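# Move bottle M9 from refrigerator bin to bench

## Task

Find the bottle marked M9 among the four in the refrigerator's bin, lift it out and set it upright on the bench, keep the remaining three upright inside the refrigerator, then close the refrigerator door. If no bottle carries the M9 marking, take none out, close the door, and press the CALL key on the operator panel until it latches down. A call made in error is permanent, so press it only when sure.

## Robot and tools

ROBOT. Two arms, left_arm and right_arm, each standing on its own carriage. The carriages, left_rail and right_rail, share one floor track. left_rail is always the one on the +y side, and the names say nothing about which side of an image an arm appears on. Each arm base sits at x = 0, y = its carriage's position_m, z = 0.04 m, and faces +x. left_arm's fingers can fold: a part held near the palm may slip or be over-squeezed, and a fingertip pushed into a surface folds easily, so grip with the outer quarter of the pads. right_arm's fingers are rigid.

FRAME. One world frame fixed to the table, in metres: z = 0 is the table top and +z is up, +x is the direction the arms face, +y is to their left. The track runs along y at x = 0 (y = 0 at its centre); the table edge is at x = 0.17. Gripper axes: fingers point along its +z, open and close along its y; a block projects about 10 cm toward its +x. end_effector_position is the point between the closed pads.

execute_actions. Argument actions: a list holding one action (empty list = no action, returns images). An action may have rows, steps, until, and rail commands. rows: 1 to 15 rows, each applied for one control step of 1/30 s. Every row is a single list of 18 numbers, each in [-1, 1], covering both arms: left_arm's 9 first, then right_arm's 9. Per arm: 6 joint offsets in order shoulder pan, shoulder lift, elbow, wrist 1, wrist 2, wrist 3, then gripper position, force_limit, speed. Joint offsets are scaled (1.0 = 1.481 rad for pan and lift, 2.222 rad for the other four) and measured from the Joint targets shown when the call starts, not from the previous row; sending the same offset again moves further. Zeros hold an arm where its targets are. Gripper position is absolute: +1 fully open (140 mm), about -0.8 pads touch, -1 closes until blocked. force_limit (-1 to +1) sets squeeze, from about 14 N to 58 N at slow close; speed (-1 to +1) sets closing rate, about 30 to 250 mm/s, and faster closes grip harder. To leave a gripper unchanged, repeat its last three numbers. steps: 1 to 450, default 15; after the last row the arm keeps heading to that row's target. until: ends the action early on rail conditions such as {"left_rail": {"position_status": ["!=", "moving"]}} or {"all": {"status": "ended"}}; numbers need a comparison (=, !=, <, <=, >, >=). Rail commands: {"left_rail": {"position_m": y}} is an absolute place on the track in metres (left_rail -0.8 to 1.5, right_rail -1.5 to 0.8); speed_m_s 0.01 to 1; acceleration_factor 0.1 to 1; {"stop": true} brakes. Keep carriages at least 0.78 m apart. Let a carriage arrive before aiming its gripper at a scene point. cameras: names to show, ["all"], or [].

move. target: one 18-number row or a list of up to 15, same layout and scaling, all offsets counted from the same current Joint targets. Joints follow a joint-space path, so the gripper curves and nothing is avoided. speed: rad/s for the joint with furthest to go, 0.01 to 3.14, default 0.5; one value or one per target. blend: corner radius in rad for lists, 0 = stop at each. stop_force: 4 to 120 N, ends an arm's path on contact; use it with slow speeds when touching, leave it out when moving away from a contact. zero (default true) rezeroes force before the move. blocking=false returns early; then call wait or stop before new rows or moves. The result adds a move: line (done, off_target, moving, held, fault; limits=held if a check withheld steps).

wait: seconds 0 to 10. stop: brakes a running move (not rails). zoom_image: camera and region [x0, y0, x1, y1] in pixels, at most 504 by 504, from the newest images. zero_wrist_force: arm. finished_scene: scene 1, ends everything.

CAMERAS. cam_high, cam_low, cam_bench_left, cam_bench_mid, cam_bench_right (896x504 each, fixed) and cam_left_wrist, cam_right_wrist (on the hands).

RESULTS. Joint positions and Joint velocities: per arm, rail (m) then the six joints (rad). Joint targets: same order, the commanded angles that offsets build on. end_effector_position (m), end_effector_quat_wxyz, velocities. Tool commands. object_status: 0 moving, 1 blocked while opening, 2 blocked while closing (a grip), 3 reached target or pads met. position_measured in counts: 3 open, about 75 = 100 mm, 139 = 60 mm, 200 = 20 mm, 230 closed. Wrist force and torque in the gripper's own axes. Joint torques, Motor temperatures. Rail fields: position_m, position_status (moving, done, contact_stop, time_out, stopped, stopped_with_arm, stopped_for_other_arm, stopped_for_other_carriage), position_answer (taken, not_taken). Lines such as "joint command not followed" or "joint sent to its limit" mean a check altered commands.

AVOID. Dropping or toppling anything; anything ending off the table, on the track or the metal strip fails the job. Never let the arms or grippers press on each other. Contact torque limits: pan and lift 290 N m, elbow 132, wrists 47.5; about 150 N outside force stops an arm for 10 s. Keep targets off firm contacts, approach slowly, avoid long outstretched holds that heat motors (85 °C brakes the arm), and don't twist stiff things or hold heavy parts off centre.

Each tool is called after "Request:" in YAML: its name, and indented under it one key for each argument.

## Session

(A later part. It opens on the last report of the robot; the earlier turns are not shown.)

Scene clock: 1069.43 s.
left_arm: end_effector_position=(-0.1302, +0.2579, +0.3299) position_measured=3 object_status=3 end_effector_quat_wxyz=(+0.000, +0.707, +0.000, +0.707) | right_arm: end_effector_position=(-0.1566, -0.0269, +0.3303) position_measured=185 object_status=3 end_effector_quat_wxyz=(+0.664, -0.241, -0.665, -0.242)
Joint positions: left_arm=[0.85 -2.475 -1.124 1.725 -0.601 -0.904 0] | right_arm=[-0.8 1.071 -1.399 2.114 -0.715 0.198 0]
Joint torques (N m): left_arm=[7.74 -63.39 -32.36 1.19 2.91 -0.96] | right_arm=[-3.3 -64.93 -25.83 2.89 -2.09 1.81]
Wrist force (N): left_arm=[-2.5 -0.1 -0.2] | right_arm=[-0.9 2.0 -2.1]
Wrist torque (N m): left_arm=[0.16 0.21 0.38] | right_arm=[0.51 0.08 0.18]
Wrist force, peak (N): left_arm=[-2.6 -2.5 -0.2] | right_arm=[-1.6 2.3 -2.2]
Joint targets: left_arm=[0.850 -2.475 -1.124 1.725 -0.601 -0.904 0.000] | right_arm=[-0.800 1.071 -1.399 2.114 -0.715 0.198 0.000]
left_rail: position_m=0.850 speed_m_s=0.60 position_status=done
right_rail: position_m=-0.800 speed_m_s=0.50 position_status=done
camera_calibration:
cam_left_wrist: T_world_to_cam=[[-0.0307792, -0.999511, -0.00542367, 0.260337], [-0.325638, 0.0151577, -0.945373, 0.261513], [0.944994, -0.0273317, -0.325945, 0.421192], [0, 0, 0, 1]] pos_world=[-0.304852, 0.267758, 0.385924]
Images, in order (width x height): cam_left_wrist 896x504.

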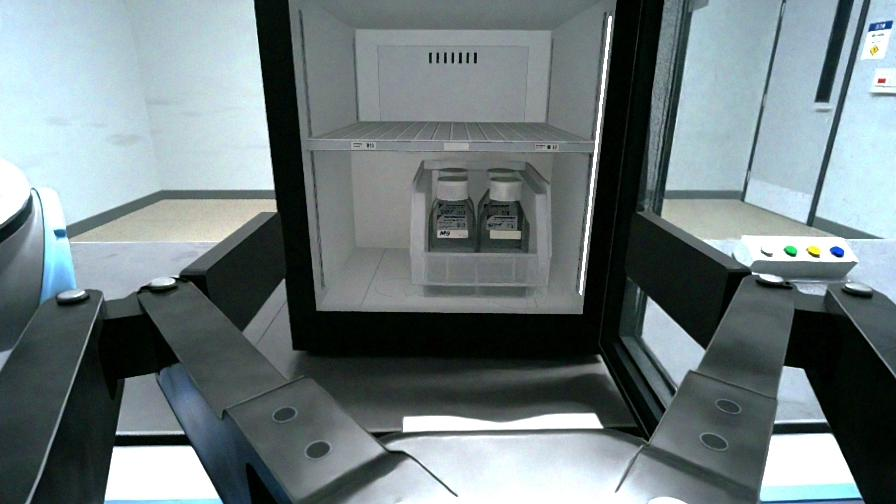

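Request:
move:
  target: [0.27994, -0.34694, 0.27173, -0.29059, 0.17606, 0.22331, -0.127, 0, 0, 0, 0, 0, 0, 0, 0, -0.444, -0.5, 0]
  speed: 0.5
  cameras: []

Request:
execute_actions:
  actions:
    - {"left_rail": {"position_m": 0.75, "speed_m_s": 0.3}, "steps": 90, "until": {"all": {"status": "ended"}}}
  cameras: ["cam_left_wrist"]

Scene clock: 1353.07 s.
left_arm: end_effector_position=(+0.2647, +0.3454, +0.2777) position_measured=145 object_status=3 end_effector_quat_wxyz=(+0.013, +0.793, -0.017, +0.609) | right_arm: end_effector_position=(-0.1566, -0.0269, +0.3303) position_measured=185 object_status=3 end_effector_quat_wxyz=(+0.664, -0.241, -0.665, -0.242)
Joint positions: left_arm=[0.85 -2.06 -1.637 2.329 -1.247 -0.513 0.496] | right_arm=[-0.8 1.071 -1.399 2.114 -0.715 0.198 0]
Joint torques (N m): left_arm=[13.76 -40.23 -25.92 -4.13 4.98 2.97] | right_arm=[10.67 -63.1 -25.55 3.06 -2.68 2.08]
Motor temperatures (°C): left_arm=[38 34 29 36 36 42] | right_arm=[36 41 30 36 38 31]
Wrist force (N): left_arm=[-2.2 0.0 -1.0] | right_arm=[-0.9 2.1 -2.2]
Wrist torque (N m): left_arm=[0.21 0.07 0.23] | right_arm=[0.54 0.06 0.18]
Wrist force, peak (N): left_arm=[-2.5 -0.8 -3.0] | right_arm=[-1.4 2.2 -2.2]
Joint targets: left_arm=[0.850 -2.060 -1.638 2.329 -1.247 -0.513 0.496] | right_arm=[-0.800 1.071 -1.399 2.114 -0.715 0.198 0.000]
left_rail: position_m=0.850 speed_m_s=0.60 position_status=done
right_rail: position_m=-0.800 speed_m_s=0.50 position_status=done
move: done
No camera images: "cameras" was empty.

Scene clock: 1354.00 s.
left_arm: end_effector_position=(+0.2649, +0.2456, +0.2777) position_measured=145 object_status=3 end_effector_quat_wxyz=(+0.013, +0.793, -0.017, +0.609) | right_arm: end_effector_position=(-0.1566, -0.0269, +0.3303) position_measured=185 object_status=3 end_effector_quat_wxyz=(+0.664, -0.241, -0.665, -0.242)
Joint positions: left_arm=[0.75 -2.06 -1.638 2.329 -1.247 -0.513 0.496] | right_arm=[-0.8 1.071 -1.399 2.114 -0.715 0.198 0]
Joint torques (N m): left_arm=[9.14 -31.87 -31.67 -1.61 3.02 2.11] | right_arm=[12.6 -62.07 -26.81 3.05 -2.74 1.77]
Wrist force (N): left_arm=[-1.8 0.2 -1.1] | right_arm=[-1.1 2.0 -2.4]
Wrist torque (N m): left_arm=[0.26 0.00 0.23] | right_arm=[0.51 0.10 0.18]
Wrist force, peak (N): left_arm=[-2.3 -2.6 -0.6] | right_arm=[-1.0 2.3 -2.2]
Joint targets: left_arm=[0.750 -2.060 -1.638 2.329 -1.247 -0.513 0.496] | right_arm=[-0.800 1.071 -1.399 2.114 -0.715 0.198 0.000]
Tool commands: left_gripper/position=-0.127 left_gripper/force_limit=+0.0 left_gripper/speed=+0.0 right_gripper/position=-0.444 right_gripper/force_limit=-0.5 right_gripper/speed=+0.0
left_rail: position_m=0.750 speed_m_s=0.30 position_status=done
right_rail: position_m=-0.800 speed_m_s=0.50 position_status=done
camera_calibration:
cam_left_wrist: T_world_to_cam=[[-0.07432, -0.997231, 0.00274453, 0.2686], [-0.558128, 0.0393142, -0.828823, 0.364306], [0.82642, -0.06313, -0.559504, 0.135445], [0, 0, 0, 1]] pos_world=[0.111357, 0.262084, 0.37699]
Images, in order (width x height): cam_left_wrist 896x504.

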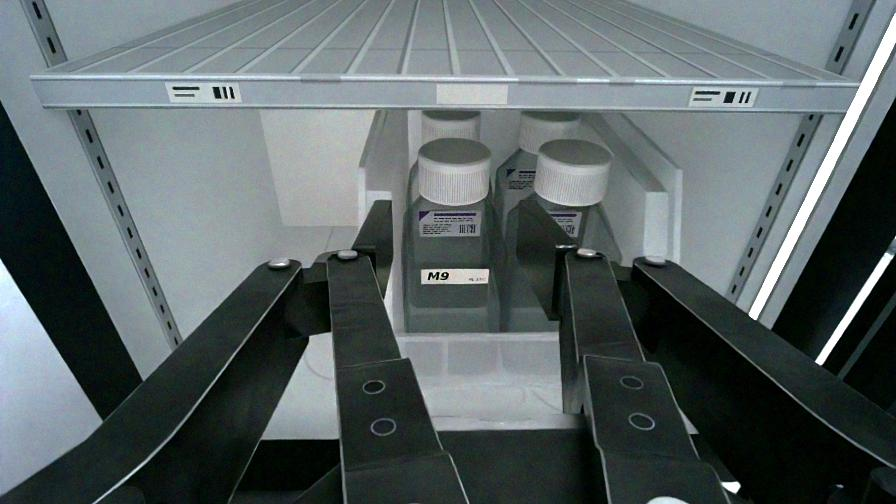

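Request:
zoom_image:
  camera: "cam_left_wrist"
  region: [350, 90, 550, 290]

Request:
zoom_image:
  camera: "cam_left_wrist"
  region: [350, 260, 630, 440]

Scaled by 2.520 from the camera's 896x504 image, which has a finer 1280x720 frame.

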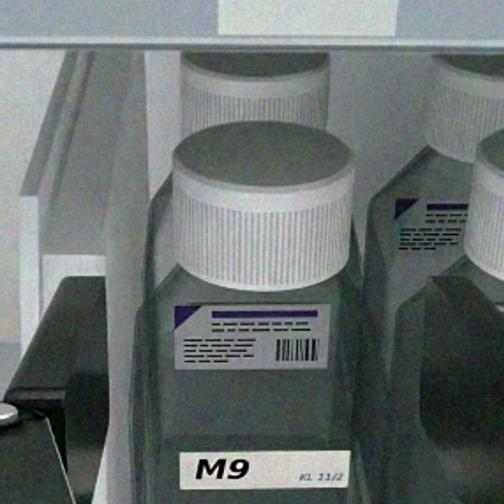

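Scaled by 1.800 from the camera's 896x504 image, which has a finer 1280x720 frame.

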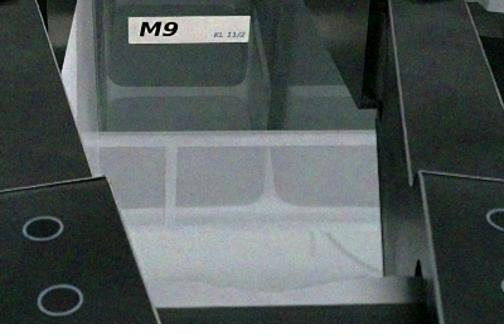

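Request:
move:
  target: [0.10089, 0.01034, 0.01996, -0.11071, 0.05405, 0.09343, -0.188, 0, 0, 0, 0, 0, 0, 0, 0, -0.444, -0.5, 0]
  speed: 0.15
  stop_force: 10
  cameras: ["cam_left_wrist"]

Request:
zoom_image:
  camera: "cam_left_wrist"
  region: [340, 60, 580, 300]

Scene clock: 1433.53 s.
left_arm: end_effector_position=(+0.3371, +0.2371, +0.2662) position_measured=152 object_status=3 end_effector_quat_wxyz=(+0.013, +0.793, -0.018, +0.609) | right_arm: end_effector_position=(-0.1566, -0.0269, +0.3303) position_measured=185 object_status=3 end_effector_quat_wxyz=(+0.664, -0.241, -0.665, -0.242)
Joint positions: left_arm=[0.75 -1.911 -1.622 2.373 -1.493 -0.393 0.703] | right_arm=[-0.8 1.071 -1.399 2.114 -0.715 0.198 0]
Joint torques (N m): left_arm=[14.68 -20.91 -25.67 -6.05 5.54 2.21] | right_arm=[13.55 -62.61 -27.09 3.26 -2.49 1.66]
Wrist force (N): left_arm=[-2.8 -0.2 -0.6] | right_arm=[-1.0 1.9 -1.9]
Wrist torque (N m): left_arm=[0.16 0.24 0.14] | right_arm=[0.51 0.10 0.19]
Wrist force, peak (N): left_arm=[-3.2 -0.6 -0.7] | right_arm=[-1.7 2.3 -2.2]
Joint targets: left_arm=[0.750 -1.911 -1.622 2.373 -1.493 -0.393 0.703] | right_arm=[-0.800 1.071 -1.399 2.114 -0.715 0.198 0.000]
left_rail: position_m=0.750 speed_m_s=0.30 position_status=done
right_rail: position_m=-0.800 speed_m_s=0.50 position_status=done
move: done
camera_calibration:
cam_left_wrist: T_world_to_cam=[[-0.0748859, -0.99719, 0.00189766, 0.26592], [-0.557861, 0.0403162, -0.828954, 0.395093], [0.826549, -0.0631356, -0.559313, 0.0687969], [0, 0, 0, 1]] pos_world=[0.183457, 0.253588, 0.365488]
Images, in order (width x height): cam_left_wrist 896x504.

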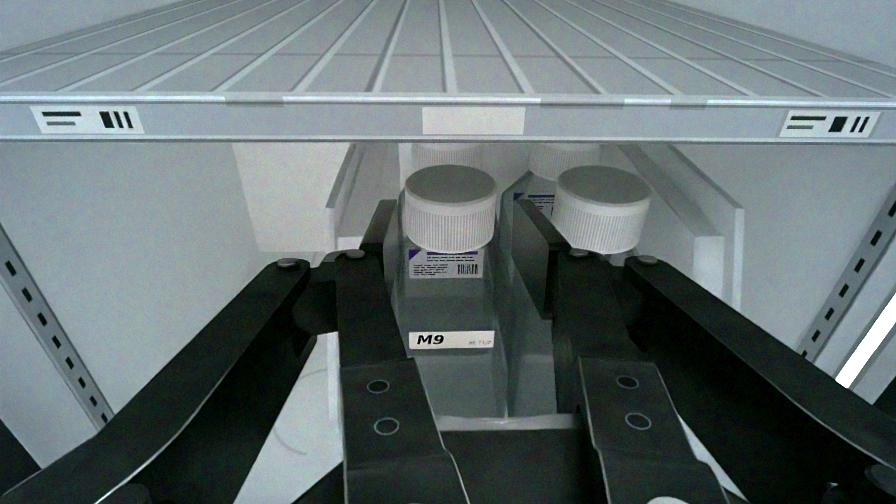

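Scaled by 2.100 from the camera's 896x504 image, which has a finer 1280x720 frame.

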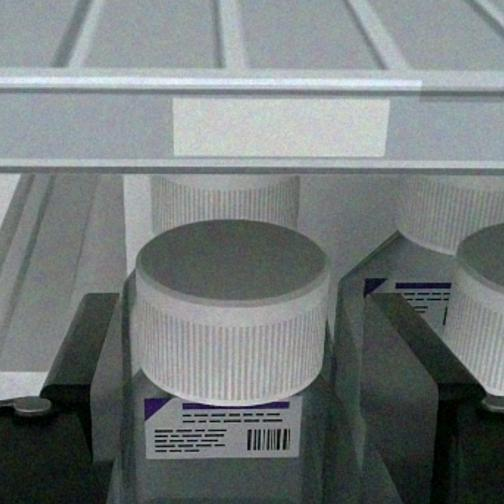

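Request:
move:
  target: [0.05296, 0.01746, 0.01643, -0.09527, 0.02417, 0.07183, -0.188, 0, 0, 0, 0, 0, 0, 0, 0, -0.444, -0.5, 0]
  speed: 0.08
  stop_force: 8
  cameras: ["cam_left_wrist"]

Request:
zoom_image:
  camera: "cam_left_wrist"
  region: [340, 100, 580, 340]

Scene clock: 1472.83 s.
left_arm: end_effector_position=(+0.3754, +0.2365, +0.2545) position_measured=152 object_status=3 end_effector_quat_wxyz=(+0.013, +0.793, -0.017, +0.609) | right_arm: end_effector_position=(-0.1566, -0.0269, +0.3303) position_measured=185 object_status=3 end_effector_quat_wxyz=(+0.664, -0.241, -0.665, -0.242)
Joint positions: left_arm=[0.75 -1.832 -1.596 2.41 -1.705 -0.339 0.863] | right_arm=[-0.8 1.071 -1.399 2.114 -0.715 0.198 0]
Joint torques (N m): left_arm=[12.59 -22.2 -23.69 -6.57 6.05 2.42] | right_arm=[11.98 -61.97 -26.39 3.1 -1.97 1.72]
Wrist force (N): left_arm=[-2.7 -0.2 -0.7] | right_arm=[-1.1 2.1 -2.1]
Wrist torque (N m): left_arm=[0.13 0.14 0.08] | right_arm=[0.53 0.11 0.18]
Wrist force, peak (N): left_arm=[-3.5 -0.3 -0.8] | right_arm=[-1.5 2.2 -2.5]
Joint targets: left_arm=[0.750 -1.832 -1.596 2.410 -1.705 -0.339 0.863] | right_arm=[-0.800 1.071 -1.399 2.114 -0.715 0.198 0.000]
left_rail: position_m=0.750 speed_m_s=0.30 position_status=done
right_rail: position_m=-0.800 speed_m_s=0.50 position_status=done
move: done
camera_calibration:
cam_left_wrist: T_world_to_cam=[[-0.0746876, -0.997205, 0.00201183, 0.268131], [-0.55795, 0.0401165, -0.828904, 0.406837], [0.826507, -0.0630314, -0.559387, 0.0305673], [0, 0, 0, 1]] pos_world=[0.221757, 0.252987, 0.353789]
Images, in order (width x height): cam_left_wrist 896x504.

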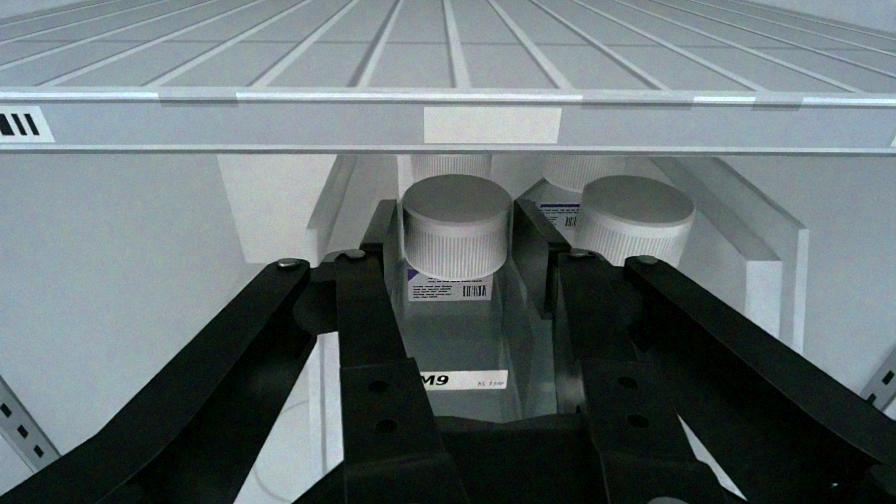

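Scaled by 2.100 from the camera's 896x504 image, which has a finer 1280x720 frame.

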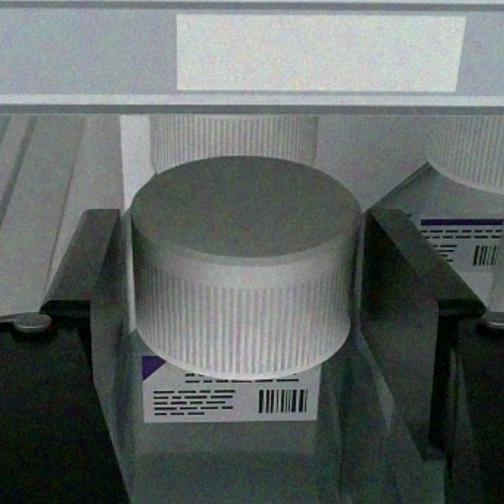

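Request:
move:
  target: [0, 0, 0, 0, 0, 0, -1, 1, -0.8, 0, 0, 0, 0, 0, 0, -0.444, -0.5, 0]
  cameras: ["cam_left_wrist"]

Request:
zoom_image:
  camera: "cam_left_wrist"
  region: [340, 100, 580, 340]

Scene clock: 1483.93 s.
left_arm: end_effector_position=(+0.3754, +0.2365, +0.2545) position_measured=163 object_status=0 end_effector_quat_wxyz=(+0.013, +0.793, -0.017, +0.609) | right_arm: end_effector_position=(-0.1566, -0.0269, +0.3303) position_measured=185 object_status=3 end_effector_quat_wxyz=(+0.664, -0.241, -0.665, -0.242)
Joint positions: left_arm=[0.75 -1.832 -1.596 2.41 -1.705 -0.339 0.863] | right_arm=[-0.8 1.071 -1.399 2.114 -0.715 0.198 0]
Joint torques (N m): left_arm=[14.39 -19.75 -23.32 -5.05 2.77 2.42] | right_arm=[12.82 -62.61 -26.5 2.68 -2.49 1.53]
Wrist force (N): left_arm=[1.4 0.8 -3.1] | right_arm=[-1.4 1.7 -2.2]
Wrist torque (N m): left_arm=[0.02 0.30 0.09] | right_arm=[0.45 0.16 0.18]
Wrist force, peak (N): left_arm=[2.1 1.1 -3.9] | right_arm=[-1.5 2.2 -2.3]
Joint targets: left_arm=[0.750 -1.832 -1.596 2.410 -1.705 -0.339 0.863] | right_arm=[-0.800 1.071 -1.399 2.114 -0.715 0.198 0.000]
left_rail: position_m=0.750 speed_m_s=0.30 position_status=done
right_rail: position_m=-0.800 speed_m_s=0.50 position_status=done
move: done
camera_calibration:
cam_left_wrist: T_world_to_cam=[[-0.0746878, -0.997205, 0.00201276, 0.268131], [-0.557882, 0.0401106, -0.828951, 0.40684], [0.826553, -0.0630353, -0.559318, 0.0305336], [0, 0, 0, 1]] pos_world=[0.221757, 0.252987, 0.353789]
Images, in order (width x height): cam_left_wrist 896x504.

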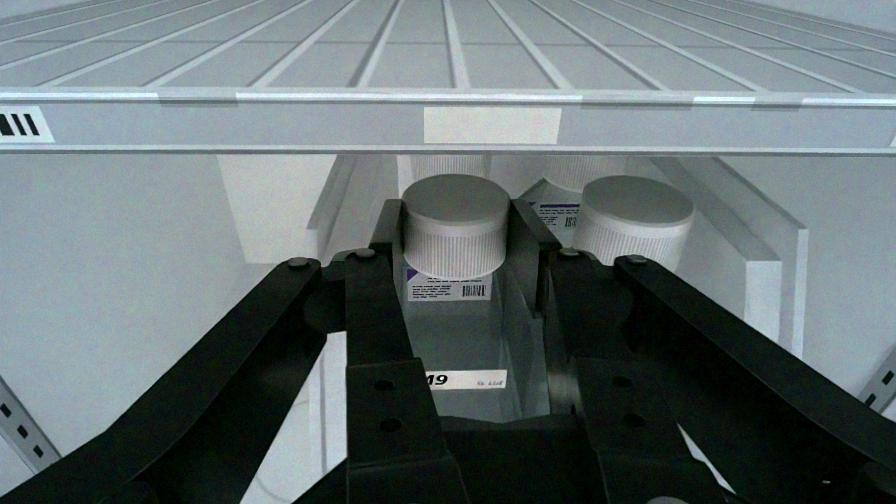

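Scaled by 2.100 from the camera's 896x504 image, which has a finer 1280x720 frame.

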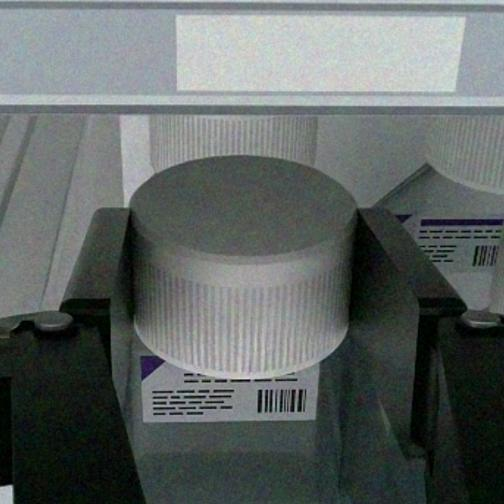

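Request:
move:
  target: [0, 0, 0, 0, 0, 0, -1, 1, -0.8, -0.10953, -0.04854, 0.03836, -0.00601, -0.1514, 0, -0.444, -0.5, 0]
  speed: 0.12
  stop_force: 25
  cameras: ["cam_right_wrist"]

Scene clock: 1590.97 s.
left_arm: end_effector_position=(+0.3754, +0.2365, +0.2545) position_measured=163 object_status=2 end_effector_quat_wxyz=(+0.013, +0.793, -0.017, +0.609) | right_arm: end_effector_position=(-0.1323, -0.1379, +0.3305) position_measured=185 object_status=3 end_effector_quat_wxyz=(+0.683, -0.183, -0.683, -0.183)
Joint positions: left_arm=[0.75 -1.832 -1.596 2.41 -1.705 -0.339 0.863] | right_arm=[-0.8 0.908 -1.471 2.199 -0.728 -0.139 0]
Joint torques (N m): left_arm=[14.34 -22.58 -26.31 -2.1 -2.79 2.08] | right_arm=[-19.73 -55.45 -23.84 -3.65 -3.01 1.41]
Wrist force (N): left_arm=[1.2 1.0 -3.3] | right_arm=[-1.5 2.1 -2.1]
Wrist torque (N m): left_arm=[0.04 0.30 0.08] | right_arm=[0.56 0.19 0.18]
Wrist force, peak (N): left_arm=[1.3 1.4 -3.6] | right_arm=[-1.1 0.6 -5.9]
Joint targets: left_arm=[0.750 -1.832 -1.596 2.410 -1.705 -0.339 0.863] | right_arm=[-0.800 0.908 -1.471 2.199 -0.728 -0.139 0.000]
left_rail: position_m=0.750 speed_m_s=0.30 position_status=done
right_rail: position_m=-0.800 speed_m_s=0.50 position_status=done
move: done
camera_calibration:
cam_right_wrist: T_world_to_cam=[[0.516157, 0.856467, 0.00685963, 0.188669], [0.342968, -0.199341, -0.917952, 0.30629], [-0.784828, 0.47616, -0.396632, 0.278307], [0, 0, 0, 1]] pos_world=[0.0159927, -0.233051, 0.390251]
Images, in order (width x height): cam_right_wrist 896x504.

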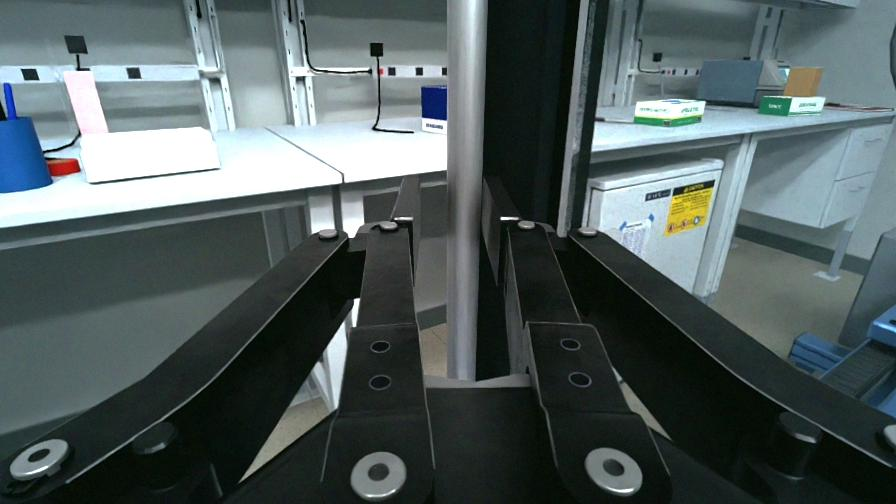

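Request:
move:
  target: [0, -0.00718, -0.00228, 0.00707, 0, 0, -1, 1, -0.8, 0, 0, 0, 0, 0, 0, -0.444, -0.5, 0]
  speed: 0.03
  cameras: ["cam_left_wrist"]

Request:
zoom_image:
  camera: "cam_left_wrist"
  region: [340, 100, 580, 340]

Scene clock: 1611.30 s.
left_arm: end_effector_position=(+0.3754, +0.2365, +0.2604) position_measured=163 object_status=2 end_effector_quat_wxyz=(+0.013, +0.793, -0.017, +0.609) | right_arm: end_effector_position=(-0.1323, -0.1380, +0.3305) position_measured=185 object_status=3 end_effector_quat_wxyz=(+0.683, -0.183, -0.683, -0.183)
Joint positions: left_arm=[0.75 -1.832 -1.607 2.405 -1.69 -0.339 0.863] | right_arm=[-0.8 0.908 -1.471 2.199 -0.728 -0.139 0]
Joint torques (N m): left_arm=[13.01 -40.26 -50.48 -0.02 6.38 2.31] | right_arm=[-12.05 -51.17 -25.25 -3.46 1.2 1.38]
Wrist force (N): left_arm=[-6.2 -0.2 0.5] | right_arm=[-1.2 1.9 -2.2]
Wrist torque (N m): left_arm=[0.15 -0.02 0.08] | right_arm=[0.54 0.14 0.18]
Wrist force, peak (N): left_arm=[-6.8 -0.7 0.8] | right_arm=[-1.6 2.1 -2.7]
Joint targets: left_arm=[0.750 -1.832 -1.607 2.405 -1.689 -0.339 0.863] | right_arm=[-0.800 0.908 -1.471 2.199 -0.728 -0.139 0.000]
left_rail: position_m=0.750 speed_m_s=0.30 position_status=done
right_rail: position_m=-0.800 speed_m_s=0.50 position_status=done
move: done
camera_calibration:
cam_left_wrist: T_world_to_cam=[[-0.0746876, -0.997205, 0.00201183, 0.268119], [-0.55795, 0.0401165, -0.828904, 0.411728], [0.826507, -0.0630314, -0.559387, 0.0338677], [0, 0, 0, 1]] pos_world=[0.221757, 0.252987, 0.359689]
Images, in order (width x height): cam_left_wrist 896x504.

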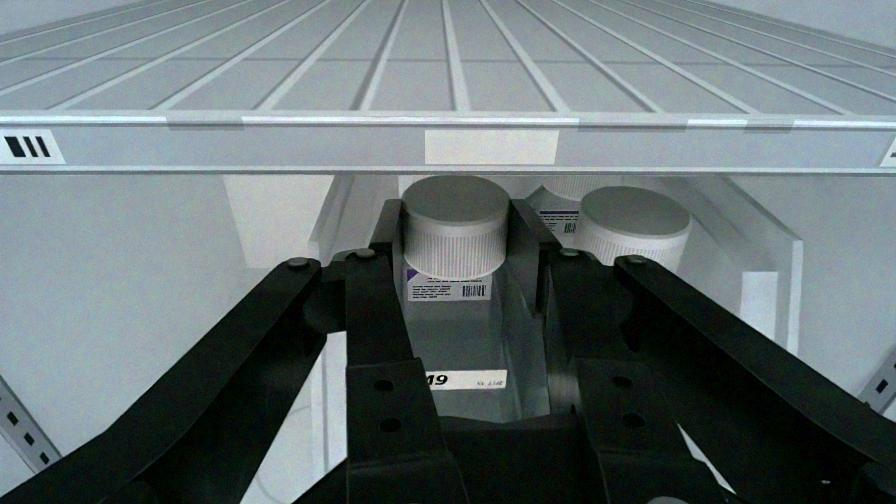

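Scaled by 2.100 from the camera's 896x504 image, which has a finer 1280x720 frame.

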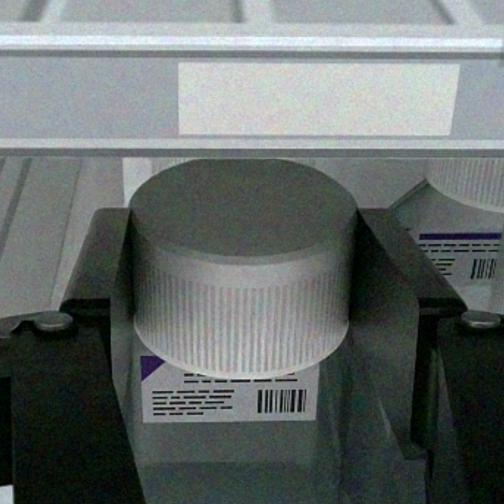

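Request:
move:
  target:
    - [-0.04376, 0.05414, -0.02453, 0.19087, 0.0127, -0.19814, -1, 1, -0.8, 0, 0, 0, 0, 0, 0, -0.444, -0.5, 0]
    - [-0.08384, 0.14134, -0.05265, 0.35943, -0.00132, -0.38839, -1, 1, -0.8, 0, 0, 0, 0, 0, 0, -0.444, -0.5, 0]
  speed: 0.2
  blend: [0.02, 0]
  stop_force: 25
  cameras: ["cam_left_wrist"]

Scene clock: 1685.50 s.
left_arm: end_effector_position=(+0.3266, +0.2385, +0.2602) position_measured=163 object_status=2 end_effector_quat_wxyz=(+0.016, +0.707, -0.015, +0.707) | right_arm: end_effector_position=(-0.1323, -0.1380, +0.3305) position_measured=185 object_status=3 end_effector_quat_wxyz=(+0.683, -0.183, -0.683, -0.183)
Joint positions: left_arm=[0.75 -1.956 -1.398 2.288 -0.891 -0.342 0] | right_arm=[-0.8 0.908 -1.471 2.199 -0.728 -0.139 0]
Joint torques (N m): left_arm=[-13.46 -33.39 -43.09 4.96 -3.53 -2.44] | right_arm=[-8.16 -48.19 -31.45 -3.18 2.59 1.36]
Wrist force (N): left_arm=[-6.5 -0.2 -0.1] | right_arm=[-1.3 1.9 -2.1]
Wrist torque (N m): left_arm=[0.16 -0.17 0.45] | right_arm=[0.54 0.17 0.18]
Wrist force, peak (N): left_arm=[-7.0 -0.5 -0.4] | right_arm=[-1.6 2.0 -2.6]
Joint targets: left_arm=[0.750 -1.956 -1.398 2.288 -0.891 -0.342 0.000] | right_arm=[-0.800 0.908 -1.471 2.199 -0.728 -0.139 0.000]
left_rail: position_m=0.750 speed_m_s=0.30 position_status=done
right_rail: position_m=-0.800 speed_m_s=0.50 position_status=done
move: done
camera_calibration:
cam_left_wrist: T_world_to_cam=[[-0.0743971, -0.997214, -0.00533839, 0.268281], [-0.324775, 0.0292905, -0.945338, 0.341004], [0.942861, -0.0685966, -0.32605, -0.0232217], [0, 0, 0, 1]] pos_world=[0.152604, 0.255953, 0.316225]
Images, in order (width x height): cam_left_wrist 896x504.

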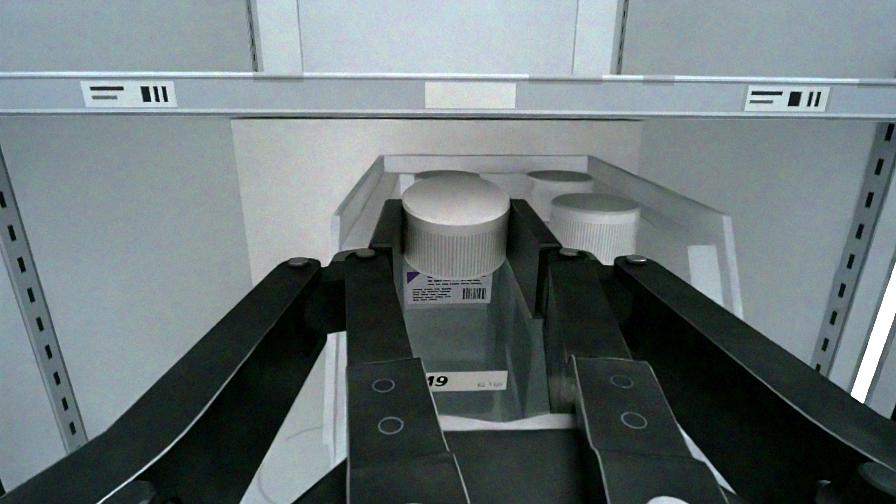

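Request:
move:
  target:
    - [-0.0122, 0.08441, -0.01937, 0.1044, -0.01544, -0.13163, -1, 1, -0.8, 0, 0, 0, 0, 0, 0, -0.444, -0.5, 0]
    - [-0.02307, 0.15768, -0.03531, 0.18335, -0.04243, -0.23321, -1, 1, -0.8, 0, 0, 0, 0, 0, 0, -0.444, -0.5, 0]
  speed: 0.15
  blend: [0.02, 0]
  stop_force: 20
  cameras: ["cam_left_wrist"]

Scene clock: 1703.10 s.
left_arm: end_effector_position=(+0.3009, +0.2395, +0.2643) position_measured=163 object_status=2 end_effector_quat_wxyz=(+0.017, +0.622, -0.014, +0.782) | right_arm: end_effector_position=(-0.1323, -0.1380, +0.3305) position_measured=185 object_status=3 end_effector_quat_wxyz=(+0.683, -0.183, -0.683, -0.183)
Joint positions: left_arm=[0.75 -1.991 -1.164 2.209 -0.483 -0.436 -0.518] | right_arm=[-0.8 0.908 -1.471 2.199 -0.728 -0.139 0]
Joint torques (N m): left_arm=[-14.73 -44.6 -33.04 8.17 -6.07 -2.56] | right_arm=[1.03 -48.74 -36.29 -3.41 3.09 1.19]
Wrist force (N): left_arm=[-6.4 0.2 -0.2] | right_arm=[-1.5 1.8 -2.1]
Wrist torque (N m): left_arm=[0.28 -0.17 0.42] | right_arm=[0.50 0.20 0.17]
Wrist force, peak (N): left_arm=[-6.9 -0.6 -0.1] | right_arm=[-1.4 2.4 -2.4]
Joint targets: left_arm=[0.750 -1.991 -1.164 2.209 -0.483 -0.436 -0.518] | right_arm=[-0.800 0.908 -1.471 2.199 -0.728 -0.139 0.000]
left_rail: position_m=0.750 speed_m_s=0.30 position_status=done
right_rail: position_m=-0.800 speed_m_s=0.50 position_status=done
move: done
camera_calibration:
cam_left_wrist: T_world_to_cam=[[-0.0725332, -0.99728, -0.0130933, 0.268999], [-0.103618, 0.0205918, -0.994404, 0.285062], [0.991969, -0.0707706, -0.104829, -0.0702896], [0, 0, 0, 1]] pos_world=[0.118774, 0.257423, 0.279621]
Images, in order (width x height): cam_left_wrist 896x504.

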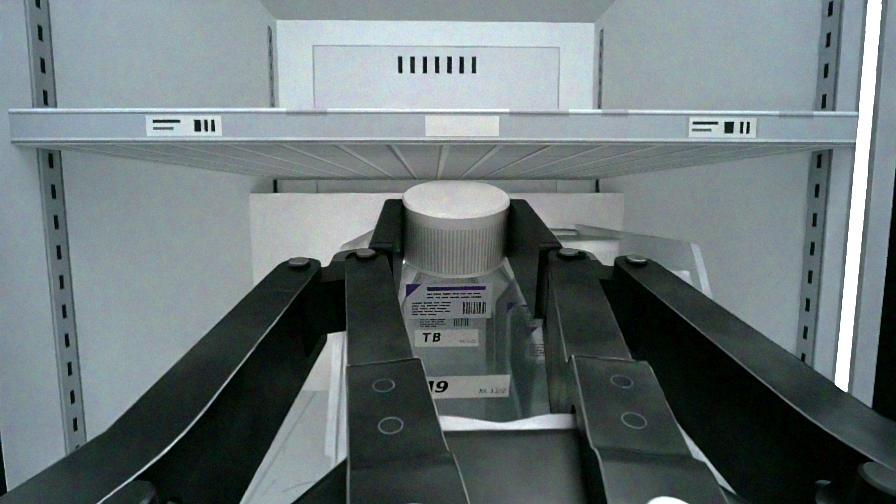

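Request:
move:
  target:
    - [-0.00327, 0.07488, -0.01332, 0.05884, -0.03385, -0.0846, -1, 1, -0.8, 0, 0, 0, 0, 0, 0, -0.444, -0.5, 0]
    - [-0.00049, 0.15053, -0.02577, 0.09769, -0.07142, -0.15082, -1, 1, -0.8, 0, 0, 0, 0, 0, 0, -0.444, -0.5, 0]
  speed: 0.12
  blend: [0.02, 0]
  stop_force: 20
  cameras: ["cam_left_wrist"]

Scene clock: 1728.10 s.
left_arm: end_effector_position=(+0.2723, +0.2414, +0.2655) position_measured=163 object_status=2 end_effector_quat_wxyz=(+0.018, +0.522, -0.011, +0.852) | right_arm: end_effector_position=(-0.1323, -0.1380, +0.3305) position_measured=185 object_status=3 end_effector_quat_wxyz=(+0.683, -0.183, -0.683, -0.183)
Joint positions: left_arm=[0.75 -1.991 -0.941 2.152 -0.266 -0.595 -0.853] | right_arm=[-0.8 0.908 -1.471 2.199 -0.728 -0.139 0]
Joint torques (N m): left_arm=[15 -52.91 -24.4 9.15 -6.73 -2.48] | right_arm=[7.09 -41.66 -38.66 -3.31 3 1.55]
Wrist force (N): left_arm=[-6.3 0.1 -0.5] | right_arm=[-1.3 1.9 -2.4]
Wrist torque (N m): left_arm=[0.30 -0.18 0.46] | right_arm=[0.53 0.16 0.18]
Wrist force, peak (N): left_arm=[-6.7 0.9 -1.8] | right_arm=[-1.6 2.2 -2.5]
Joint targets: left_arm=[0.750 -1.991 -0.941 2.152 -0.266 -0.595 -0.853] | right_arm=[-0.800 0.908 -1.471 2.199 -0.728 -0.139 0.000]
left_rail: position_m=0.750 speed_m_s=0.30 position_status=done
right_rail: position_m=-0.800 speed_m_s=0.50 position_status=done
move: done
camera_calibration:
cam_left_wrist: T_world_to_cam=[[-0.0678402, -0.997514, -0.0190403, 0.269065], [0.139801, 0.00939169, -0.990135, 0.218487], [0.987853, -0.0698328, 0.138816, -0.105453], [0, 0, 0, 1]] pos_world=[0.0918806, 0.25898, 0.236093]
Images, in order (width x height): cam_left_wrist 896x504.

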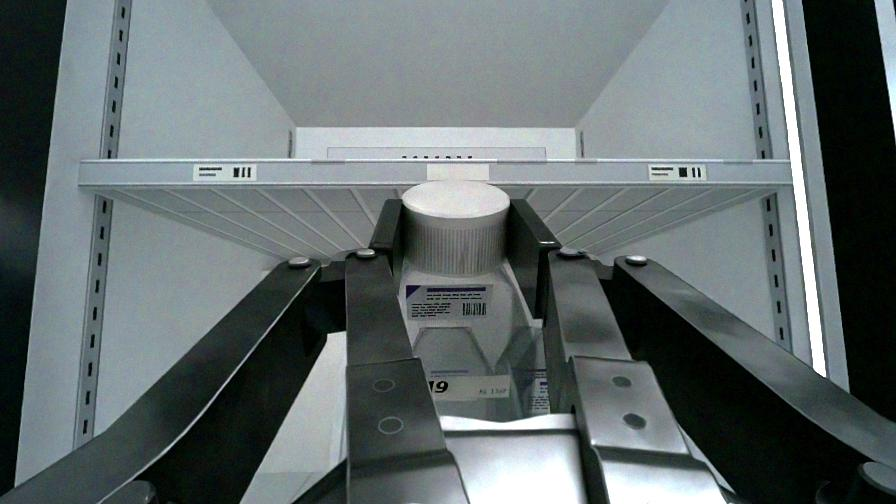

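Request:
move:
  target:
    - [-0.05804, -0.07144, 0.00434, 0.00122, -0.02379, 0.05148, -1, 1, -0.8, 0, 0, 0, 0, 0, 0, -0.444, -0.5, 0]
    - [-0.17835, -0.08031, -0.00403, -0.05001, -0.08113, 0.1378, -1, 1, -0.8, 0, 0, 0, 0, 0, 0, -0.444, -0.5, 0]
  speed: [0.08, 0.12]
  blend: [0.01, 0]
  stop_force: 20
  cameras: ["cam_left_wrist"]

Scene clock: 1761.67 s.
left_arm: end_effector_position=(+0.1284, +0.2473, +0.3137) position_measured=165 object_status=2 end_effector_quat_wxyz=(+0.019, +0.522, -0.011, +0.852) | right_arm: end_effector_position=(-0.1323, -0.1380, +0.3305) position_measured=185 object_status=3 end_effector_quat_wxyz=(+0.683, -0.183, -0.683, -0.183)
Joint positions: left_arm=[0.75 -2.256 -1.06 2.143 -0.377 -0.775 -0.547] | right_arm=[-0.8 0.908 -1.471 2.199 -0.728 -0.139 0]
Joint torques (N m): left_arm=[-13.78 -68.92 -29.57 2.64 -6.05 2.57] | right_arm=[12.25 -43.33 -38.67 -3.14 2.56 1.2]
Wrist force (N): left_arm=[-5.9 0.3 -2.0] | right_arm=[-1.2 2.0 -2.5]
Wrist torque (N m): left_arm=[0.31 -0.10 0.18] | right_arm=[0.56 0.14 0.18]
Wrist force, peak (N): left_arm=[-7.0 0.2 -0.3] | right_arm=[-1.7 2.1 -2.5]
Joint targets: left_arm=[0.750 -2.256 -1.060 2.143 -0.377 -0.775 -0.547] | right_arm=[-0.800 0.908 -1.471 2.199 -0.728 -0.139 0.000]
left_rail: position_m=0.750 speed_m_s=0.30 position_status=done
right_rail: position_m=-0.800 speed_m_s=0.50 position_status=done
move: done
camera_calibration:
cam_left_wrist: T_world_to_cam=[[-0.0687766, -0.997454, -0.0188447, 0.266187], [0.139491, 0.00908913, -0.990182, 0.286448], [0.987832, -0.07073, 0.138511, 0.0307461], [0, 0, 0, 1]] pos_world=[-0.0520215, 0.26508, 0.284394]
Images, in order (width x height): cam_left_wrist 896x504.

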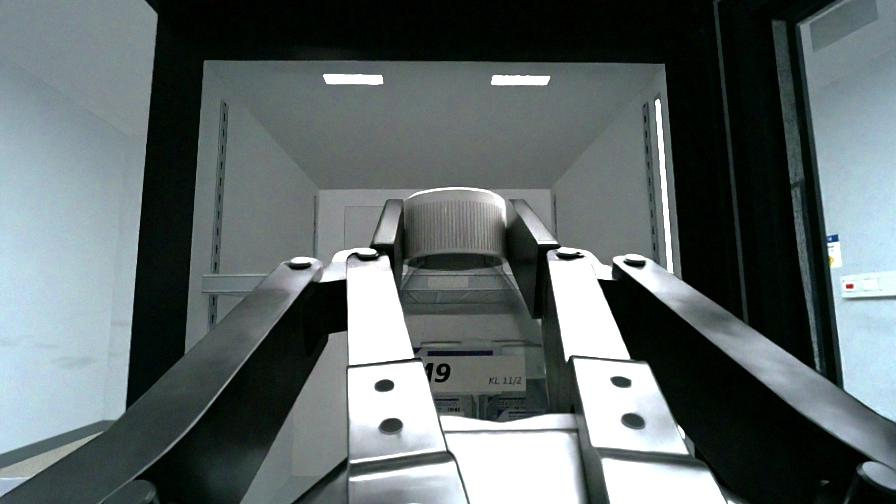

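Request:
move:
  target: [-0.06808, -0.22465, -0.00692, -0.09164, 0.01198, 0.19512, -1, 1, -0.8, 0, 0, 0, 0, 0, 0, -0.444, -0.5, 0]
  speed: 0.2
  cameras: ["cam_left_wrist"]

Scene clock: 1820.03 s.
left_arm: end_effector_position=(+0.0980, +0.2488, +0.3576) position_measured=165 object_status=2 end_effector_quat_wxyz=(+0.016, +0.669, -0.014, +0.743) | right_arm: end_effector_position=(-0.1323, -0.1380, +0.3305) position_measured=185 object_status=3 end_effector_quat_wxyz=(+0.683, -0.183, -0.683, -0.183)
Joint positions: left_arm=[0.75 -2.356 -1.393 2.128 -0.581 -0.749 -0.114] | right_arm=[-0.8 0.908 -1.471 2.199 -0.728 -0.139 0]
Joint torques (N m): left_arm=[-15.22 -56.39 -45.72 0.62 2.95 2.48] | right_arm=[11.96 -44.5 -39.32 -2.96 2.27 1.08]
Wrist force (N): left_arm=[-5.8 -0.1 -0.3] | right_arm=[-1.6 1.9 -2.3]
Wrist torque (N m): left_arm=[0.23 -0.11 0.20] | right_arm=[0.53 0.23 0.18]
Wrist force, peak (N): left_arm=[-6.6 0.3 -1.8] | right_arm=[-1.6 2.1 -2.7]
Joint targets: left_arm=[0.750 -2.356 -1.393 2.128 -0.581 -0.749 -0.113] | right_arm=[-0.800 0.908 -1.471 2.199 -0.728 -0.139 0.000]
left_rail: position_m=0.750 speed_m_s=0.30 position_status=done
right_rail: position_m=-0.800 speed_m_s=0.50 position_status=done
move: done
camera_calibration:
cam_left_wrist: T_world_to_cam=[[-0.0728178, -0.997307, -0.00874625, 0.26318], [-0.224026, 0.0249013, -0.974265, 0.360084], [0.971859, -0.0689844, -0.225236, 0.186018], [0, 0, 0, 1]] pos_world=[-0.0809509, 0.266337, 0.395016]
Images, in order (width x height): cam_left_wrist 896x504.

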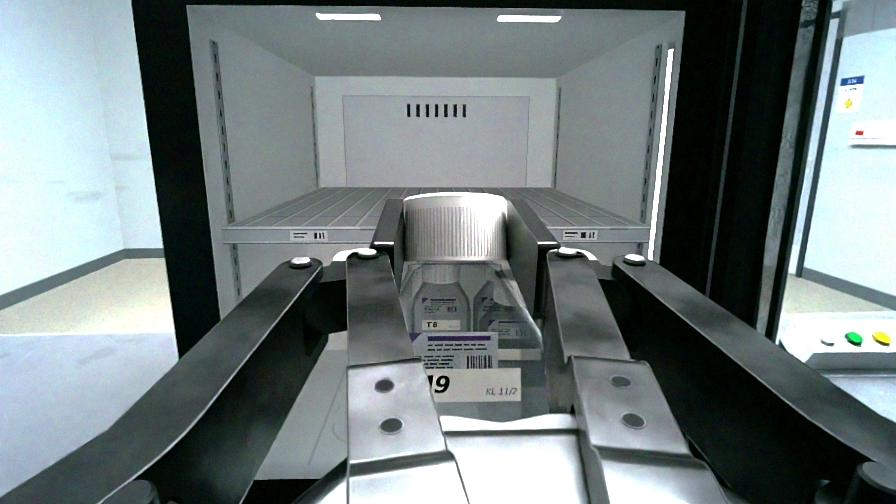

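Request:
zoom_image:
  camera: "cam_left_wrist"
  region: [370, 170, 590, 420]

Scaled by 2.016 from the camera's 896x504 image, which has a finer 1280x720 frame.

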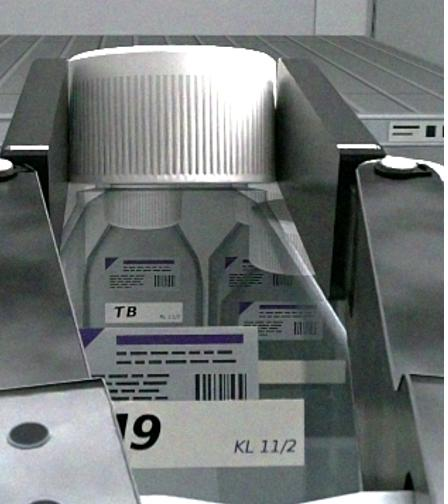

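Request:
execute_actions:
  actions:
    - {"left_rail": {"position_m": 1.3, "speed_m_s": 0.4, "acceleration_factor": 0.4}, "steps": 200, "until": {"left_rail": {"position_status": ["!=", "moving"]}}}
  cameras: []

Request:
move:
  target: [0.37867, -0.14422, 0.14271, -0.54171, 0.20075, 0.46663, -1, 1, -0.8, 0, 0, 0, 0, 0, 0, -0.444, -0.5, 0]
  speed: 0.4
  cameras: ["cam_left_wrist", "cam_bench_left"]

Scene clock: 1866.10 s.
left_arm: end_effector_position=(+0.0979, +0.7988, +0.3577) position_measured=165 object_status=2 end_effector_quat_wxyz=(+0.016, +0.669, -0.014, +0.743) | right_arm: end_effector_position=(-0.1323, -0.1380, +0.3305) position_measured=185 object_status=3 end_effector_quat_wxyz=(+0.683, -0.183, -0.683, -0.183)
Joint positions: left_arm=[1.3 -2.356 -1.393 2.128 -0.581 -0.749 -0.113] | right_arm=[-0.8 0.908 -1.471 2.199 -0.728 -0.139 0]
Joint torques (N m): left_arm=[-9.74 -48.55 -23.02 4.09 -3.09 2.24] | right_arm=[10.58 -43.98 -39.94 -2.56 2.16 1.02]
Wrist force (N): left_arm=[-5.8 -0.2 -0.2] | right_arm=[-1.4 1.7 -2.5]
Wrist torque (N m): left_arm=[0.19 -0.11 0.20] | right_arm=[0.50 0.17 0.18]
Wrist force, peak (N): left_arm=[-6.4 -0.1 -0.2] | right_arm=[-1.5 2.4 -2.4]
Joint targets: left_arm=[1.300 -2.356 -1.393 2.128 -0.581 -0.749 -0.113] | right_arm=[-0.800 0.908 -1.471 2.199 -0.728 -0.139 0.000]
Tool commands: left_gripper/position=-1.0 left_gripper/force_limit=+1.0 left_gripper/speed=-0.8 right_gripper/position=-0.444 right_gripper/force_limit=-0.5 right_gripper/speed=+0.0
left_rail: position_m=1.300 speed_m_s=0.40 position_status=done
right_rail: position_m=-0.800 speed_m_s=0.50 position_status=done
No camera images: "cameras" was empty.

Scene clock: 1869.77 s.
left_arm: end_effector_position=(+0.3979, +0.8005, +0.2557) position_measured=165 object_status=2 end_effector_quat_wxyz=(+0.014, +0.788, -0.017, +0.616) | right_arm: end_effector_position=(-0.1323, -0.1380, +0.3305) position_measured=185 object_status=3 end_effector_quat_wxyz=(+0.683, -0.183, -0.683, -0.183)
Joint positions: left_arm=[1.3 -1.796 -1.607 2.445 -1.784 -0.303 0.923] | right_arm=[-0.8 0.908 -1.471 2.199 -0.728 -0.139 0]
Joint torques (N m): left_arm=[16 -39.73 -25.71 -7.4 7.3 2.45] | right_arm=[13.01 -44.63 -37.84 -2.79 2.2 0.81]
Wrist force (N): left_arm=[-6.3 -0.8 1.0] | right_arm=[-1.3 1.9 -2.3]
Wrist torque (N m): left_arm=[-0.01 0.16 0.11] | right_arm=[0.53 0.16 0.17]
Wrist force, peak (N): left_arm=[-6.9 -0.2 0.1] | right_arm=[-1.5 2.4 -2.2]
Joint targets: left_arm=[1.300 -1.795 -1.607 2.445 -1.784 -0.302 0.923] | right_arm=[-0.800 0.908 -1.471 2.199 -0.728 -0.139 0.000]
left_rail: position_m=1.300 speed_m_s=0.40 position_status=done
right_rail: position_m=-0.800 speed_m_s=0.50 position_status=done
move: done
camera_calibration:
cam_left_wrist: T_world_to_cam=[[-0.0751425, -0.99717, 0.00241341, 0.832351], [-0.543283, 0.0389098, -0.838647, 0.395405], [0.83618, -0.0643292, -0.544669, 0.0415709], [0, 0, 0, 1]] pos_world=[0.242601, 0.817284, 0.352239]
Images, in order (width x height): cam_bench_left 896x504, cam_left_wrist 896x504.

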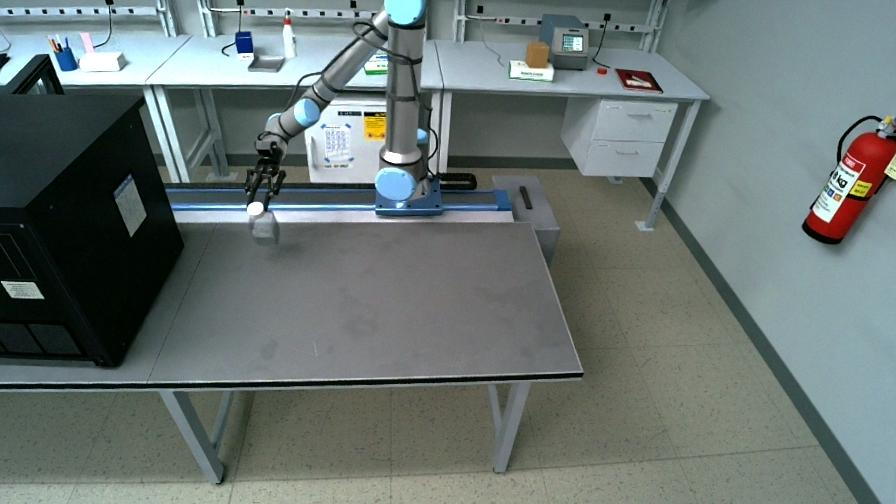

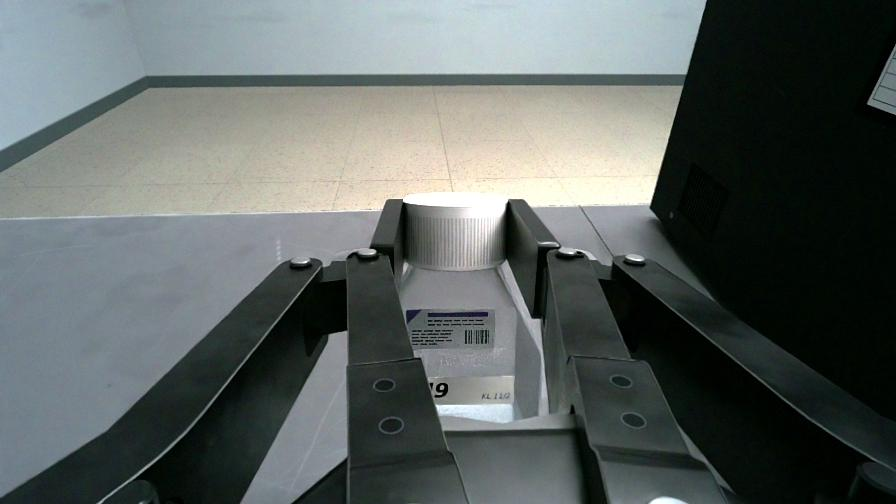

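Request:
execute_actions:
  actions: []
  cameras: ["cam_left_wrist", "cam_bench_left", "cam_high"]

Scene clock: 1906.60 s.
left_arm: end_effector_position=(+0.3980, +0.8006, +0.2557) position_measured=165 object_status=2 end_effector_quat_wxyz=(+0.014, +0.788, -0.017, +0.616) | right_arm: end_effector_position=(-0.1323, -0.1380, +0.3305) position_measured=185 object_status=3 end_effector_quat_wxyz=(+0.683, -0.183, -0.683, -0.183)
Joint positions: left_arm=[1.3 -1.795 -1.607 2.445 -1.784 -0.302 0.923] | right_arm=[-0.8 0.908 -1.471 2.199 -0.728 -0.139 0]
Joint velocities: within noise
Joint torques (N m): left_arm=[14.7 -41.43 -25.41 -6.94 7.08 2.34] | right_arm=[12.1 -43.51 -39.47 -2.71 1.85 0.68]
Motor temperatures (°C): left_arm=[37 33 29 35 35 40] | right_arm=[35 40 30 35 37 31]
Wrist force (N): left_arm=[-6.3 -0.8 0.5] | right_arm=[-1.7 2.1 -2.4]
Wrist torque (N m): left_arm=[0.01 0.14 0.11] | right_arm=[0.57 0.24 0.17]
Wrist force, peak (N): left_arm=[-6.5 -0.8 0.6] | right_arm=[-1.5 2.1 -2.7]
Joint targets: left_arm=[1.300 -1.795 -1.607 2.445 -1.784 -0.302 0.923] | right_arm=[-0.800 0.908 -1.471 2.199 -0.728 -0.139 0.000]
Tool commands: left_gripper/position=-1.0 left_gripper/force_limit=+1.0 left_gripper/speed=-0.8 right_gripper/position=-0.444 right_gripper/force_limit=-0.5 right_gripper/speed=+0.0
left_rail: position_m=1.300 speed_m_s=0.40 position_status=done
right_rail: position_m=-0.800 speed_m_s=0.50 position_status=done
camera_calibration:
cam_left_wrist: T_world_to_cam=[[-0.0751466, -0.99717, 0.00240709, 0.832361], [-0.543282, 0.0389173, -0.838648, 0.395453], [0.83618, -0.0643293, -0.544669, 0.0414873], [0, 0, 0, 1]] pos_world=[0.242701, 0.817284, 0.352239]
Images, in order (width x height): cam_high 896x504, cam_bench_left 896x504, cam_left_wrist 896x504.

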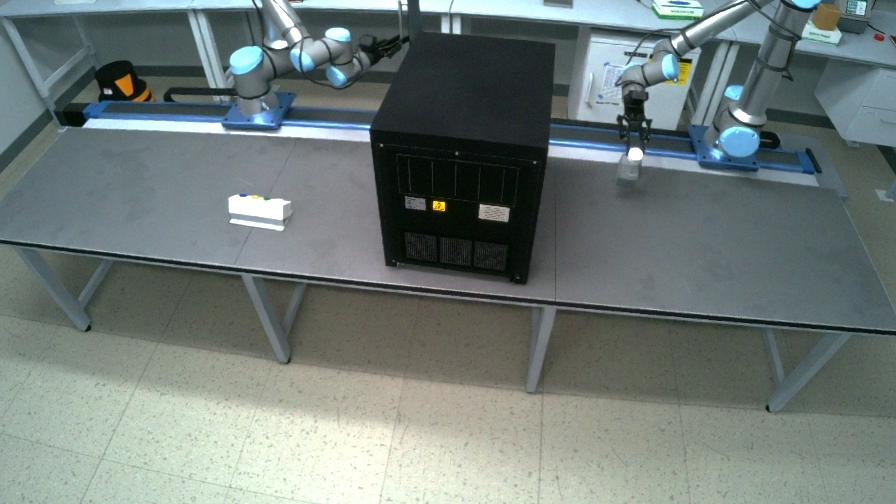

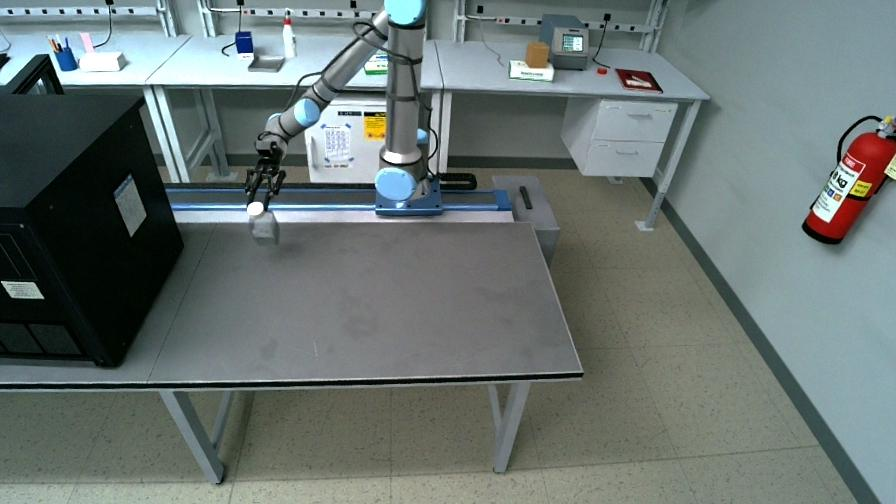

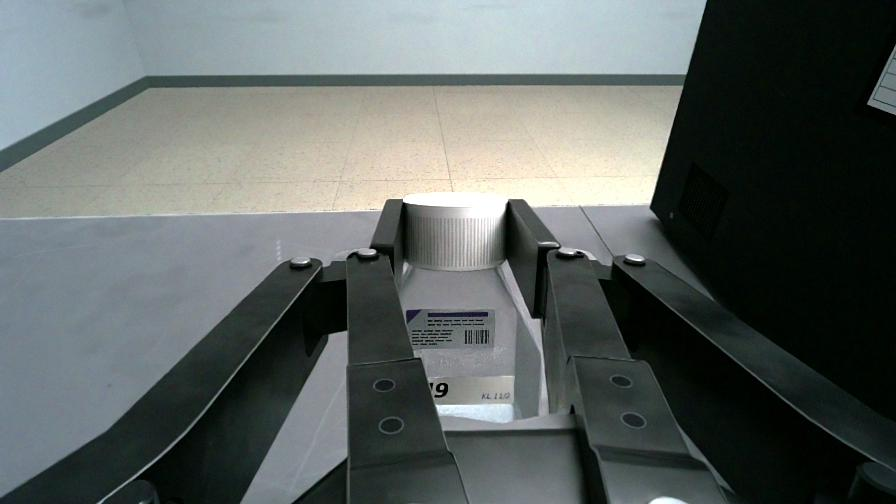

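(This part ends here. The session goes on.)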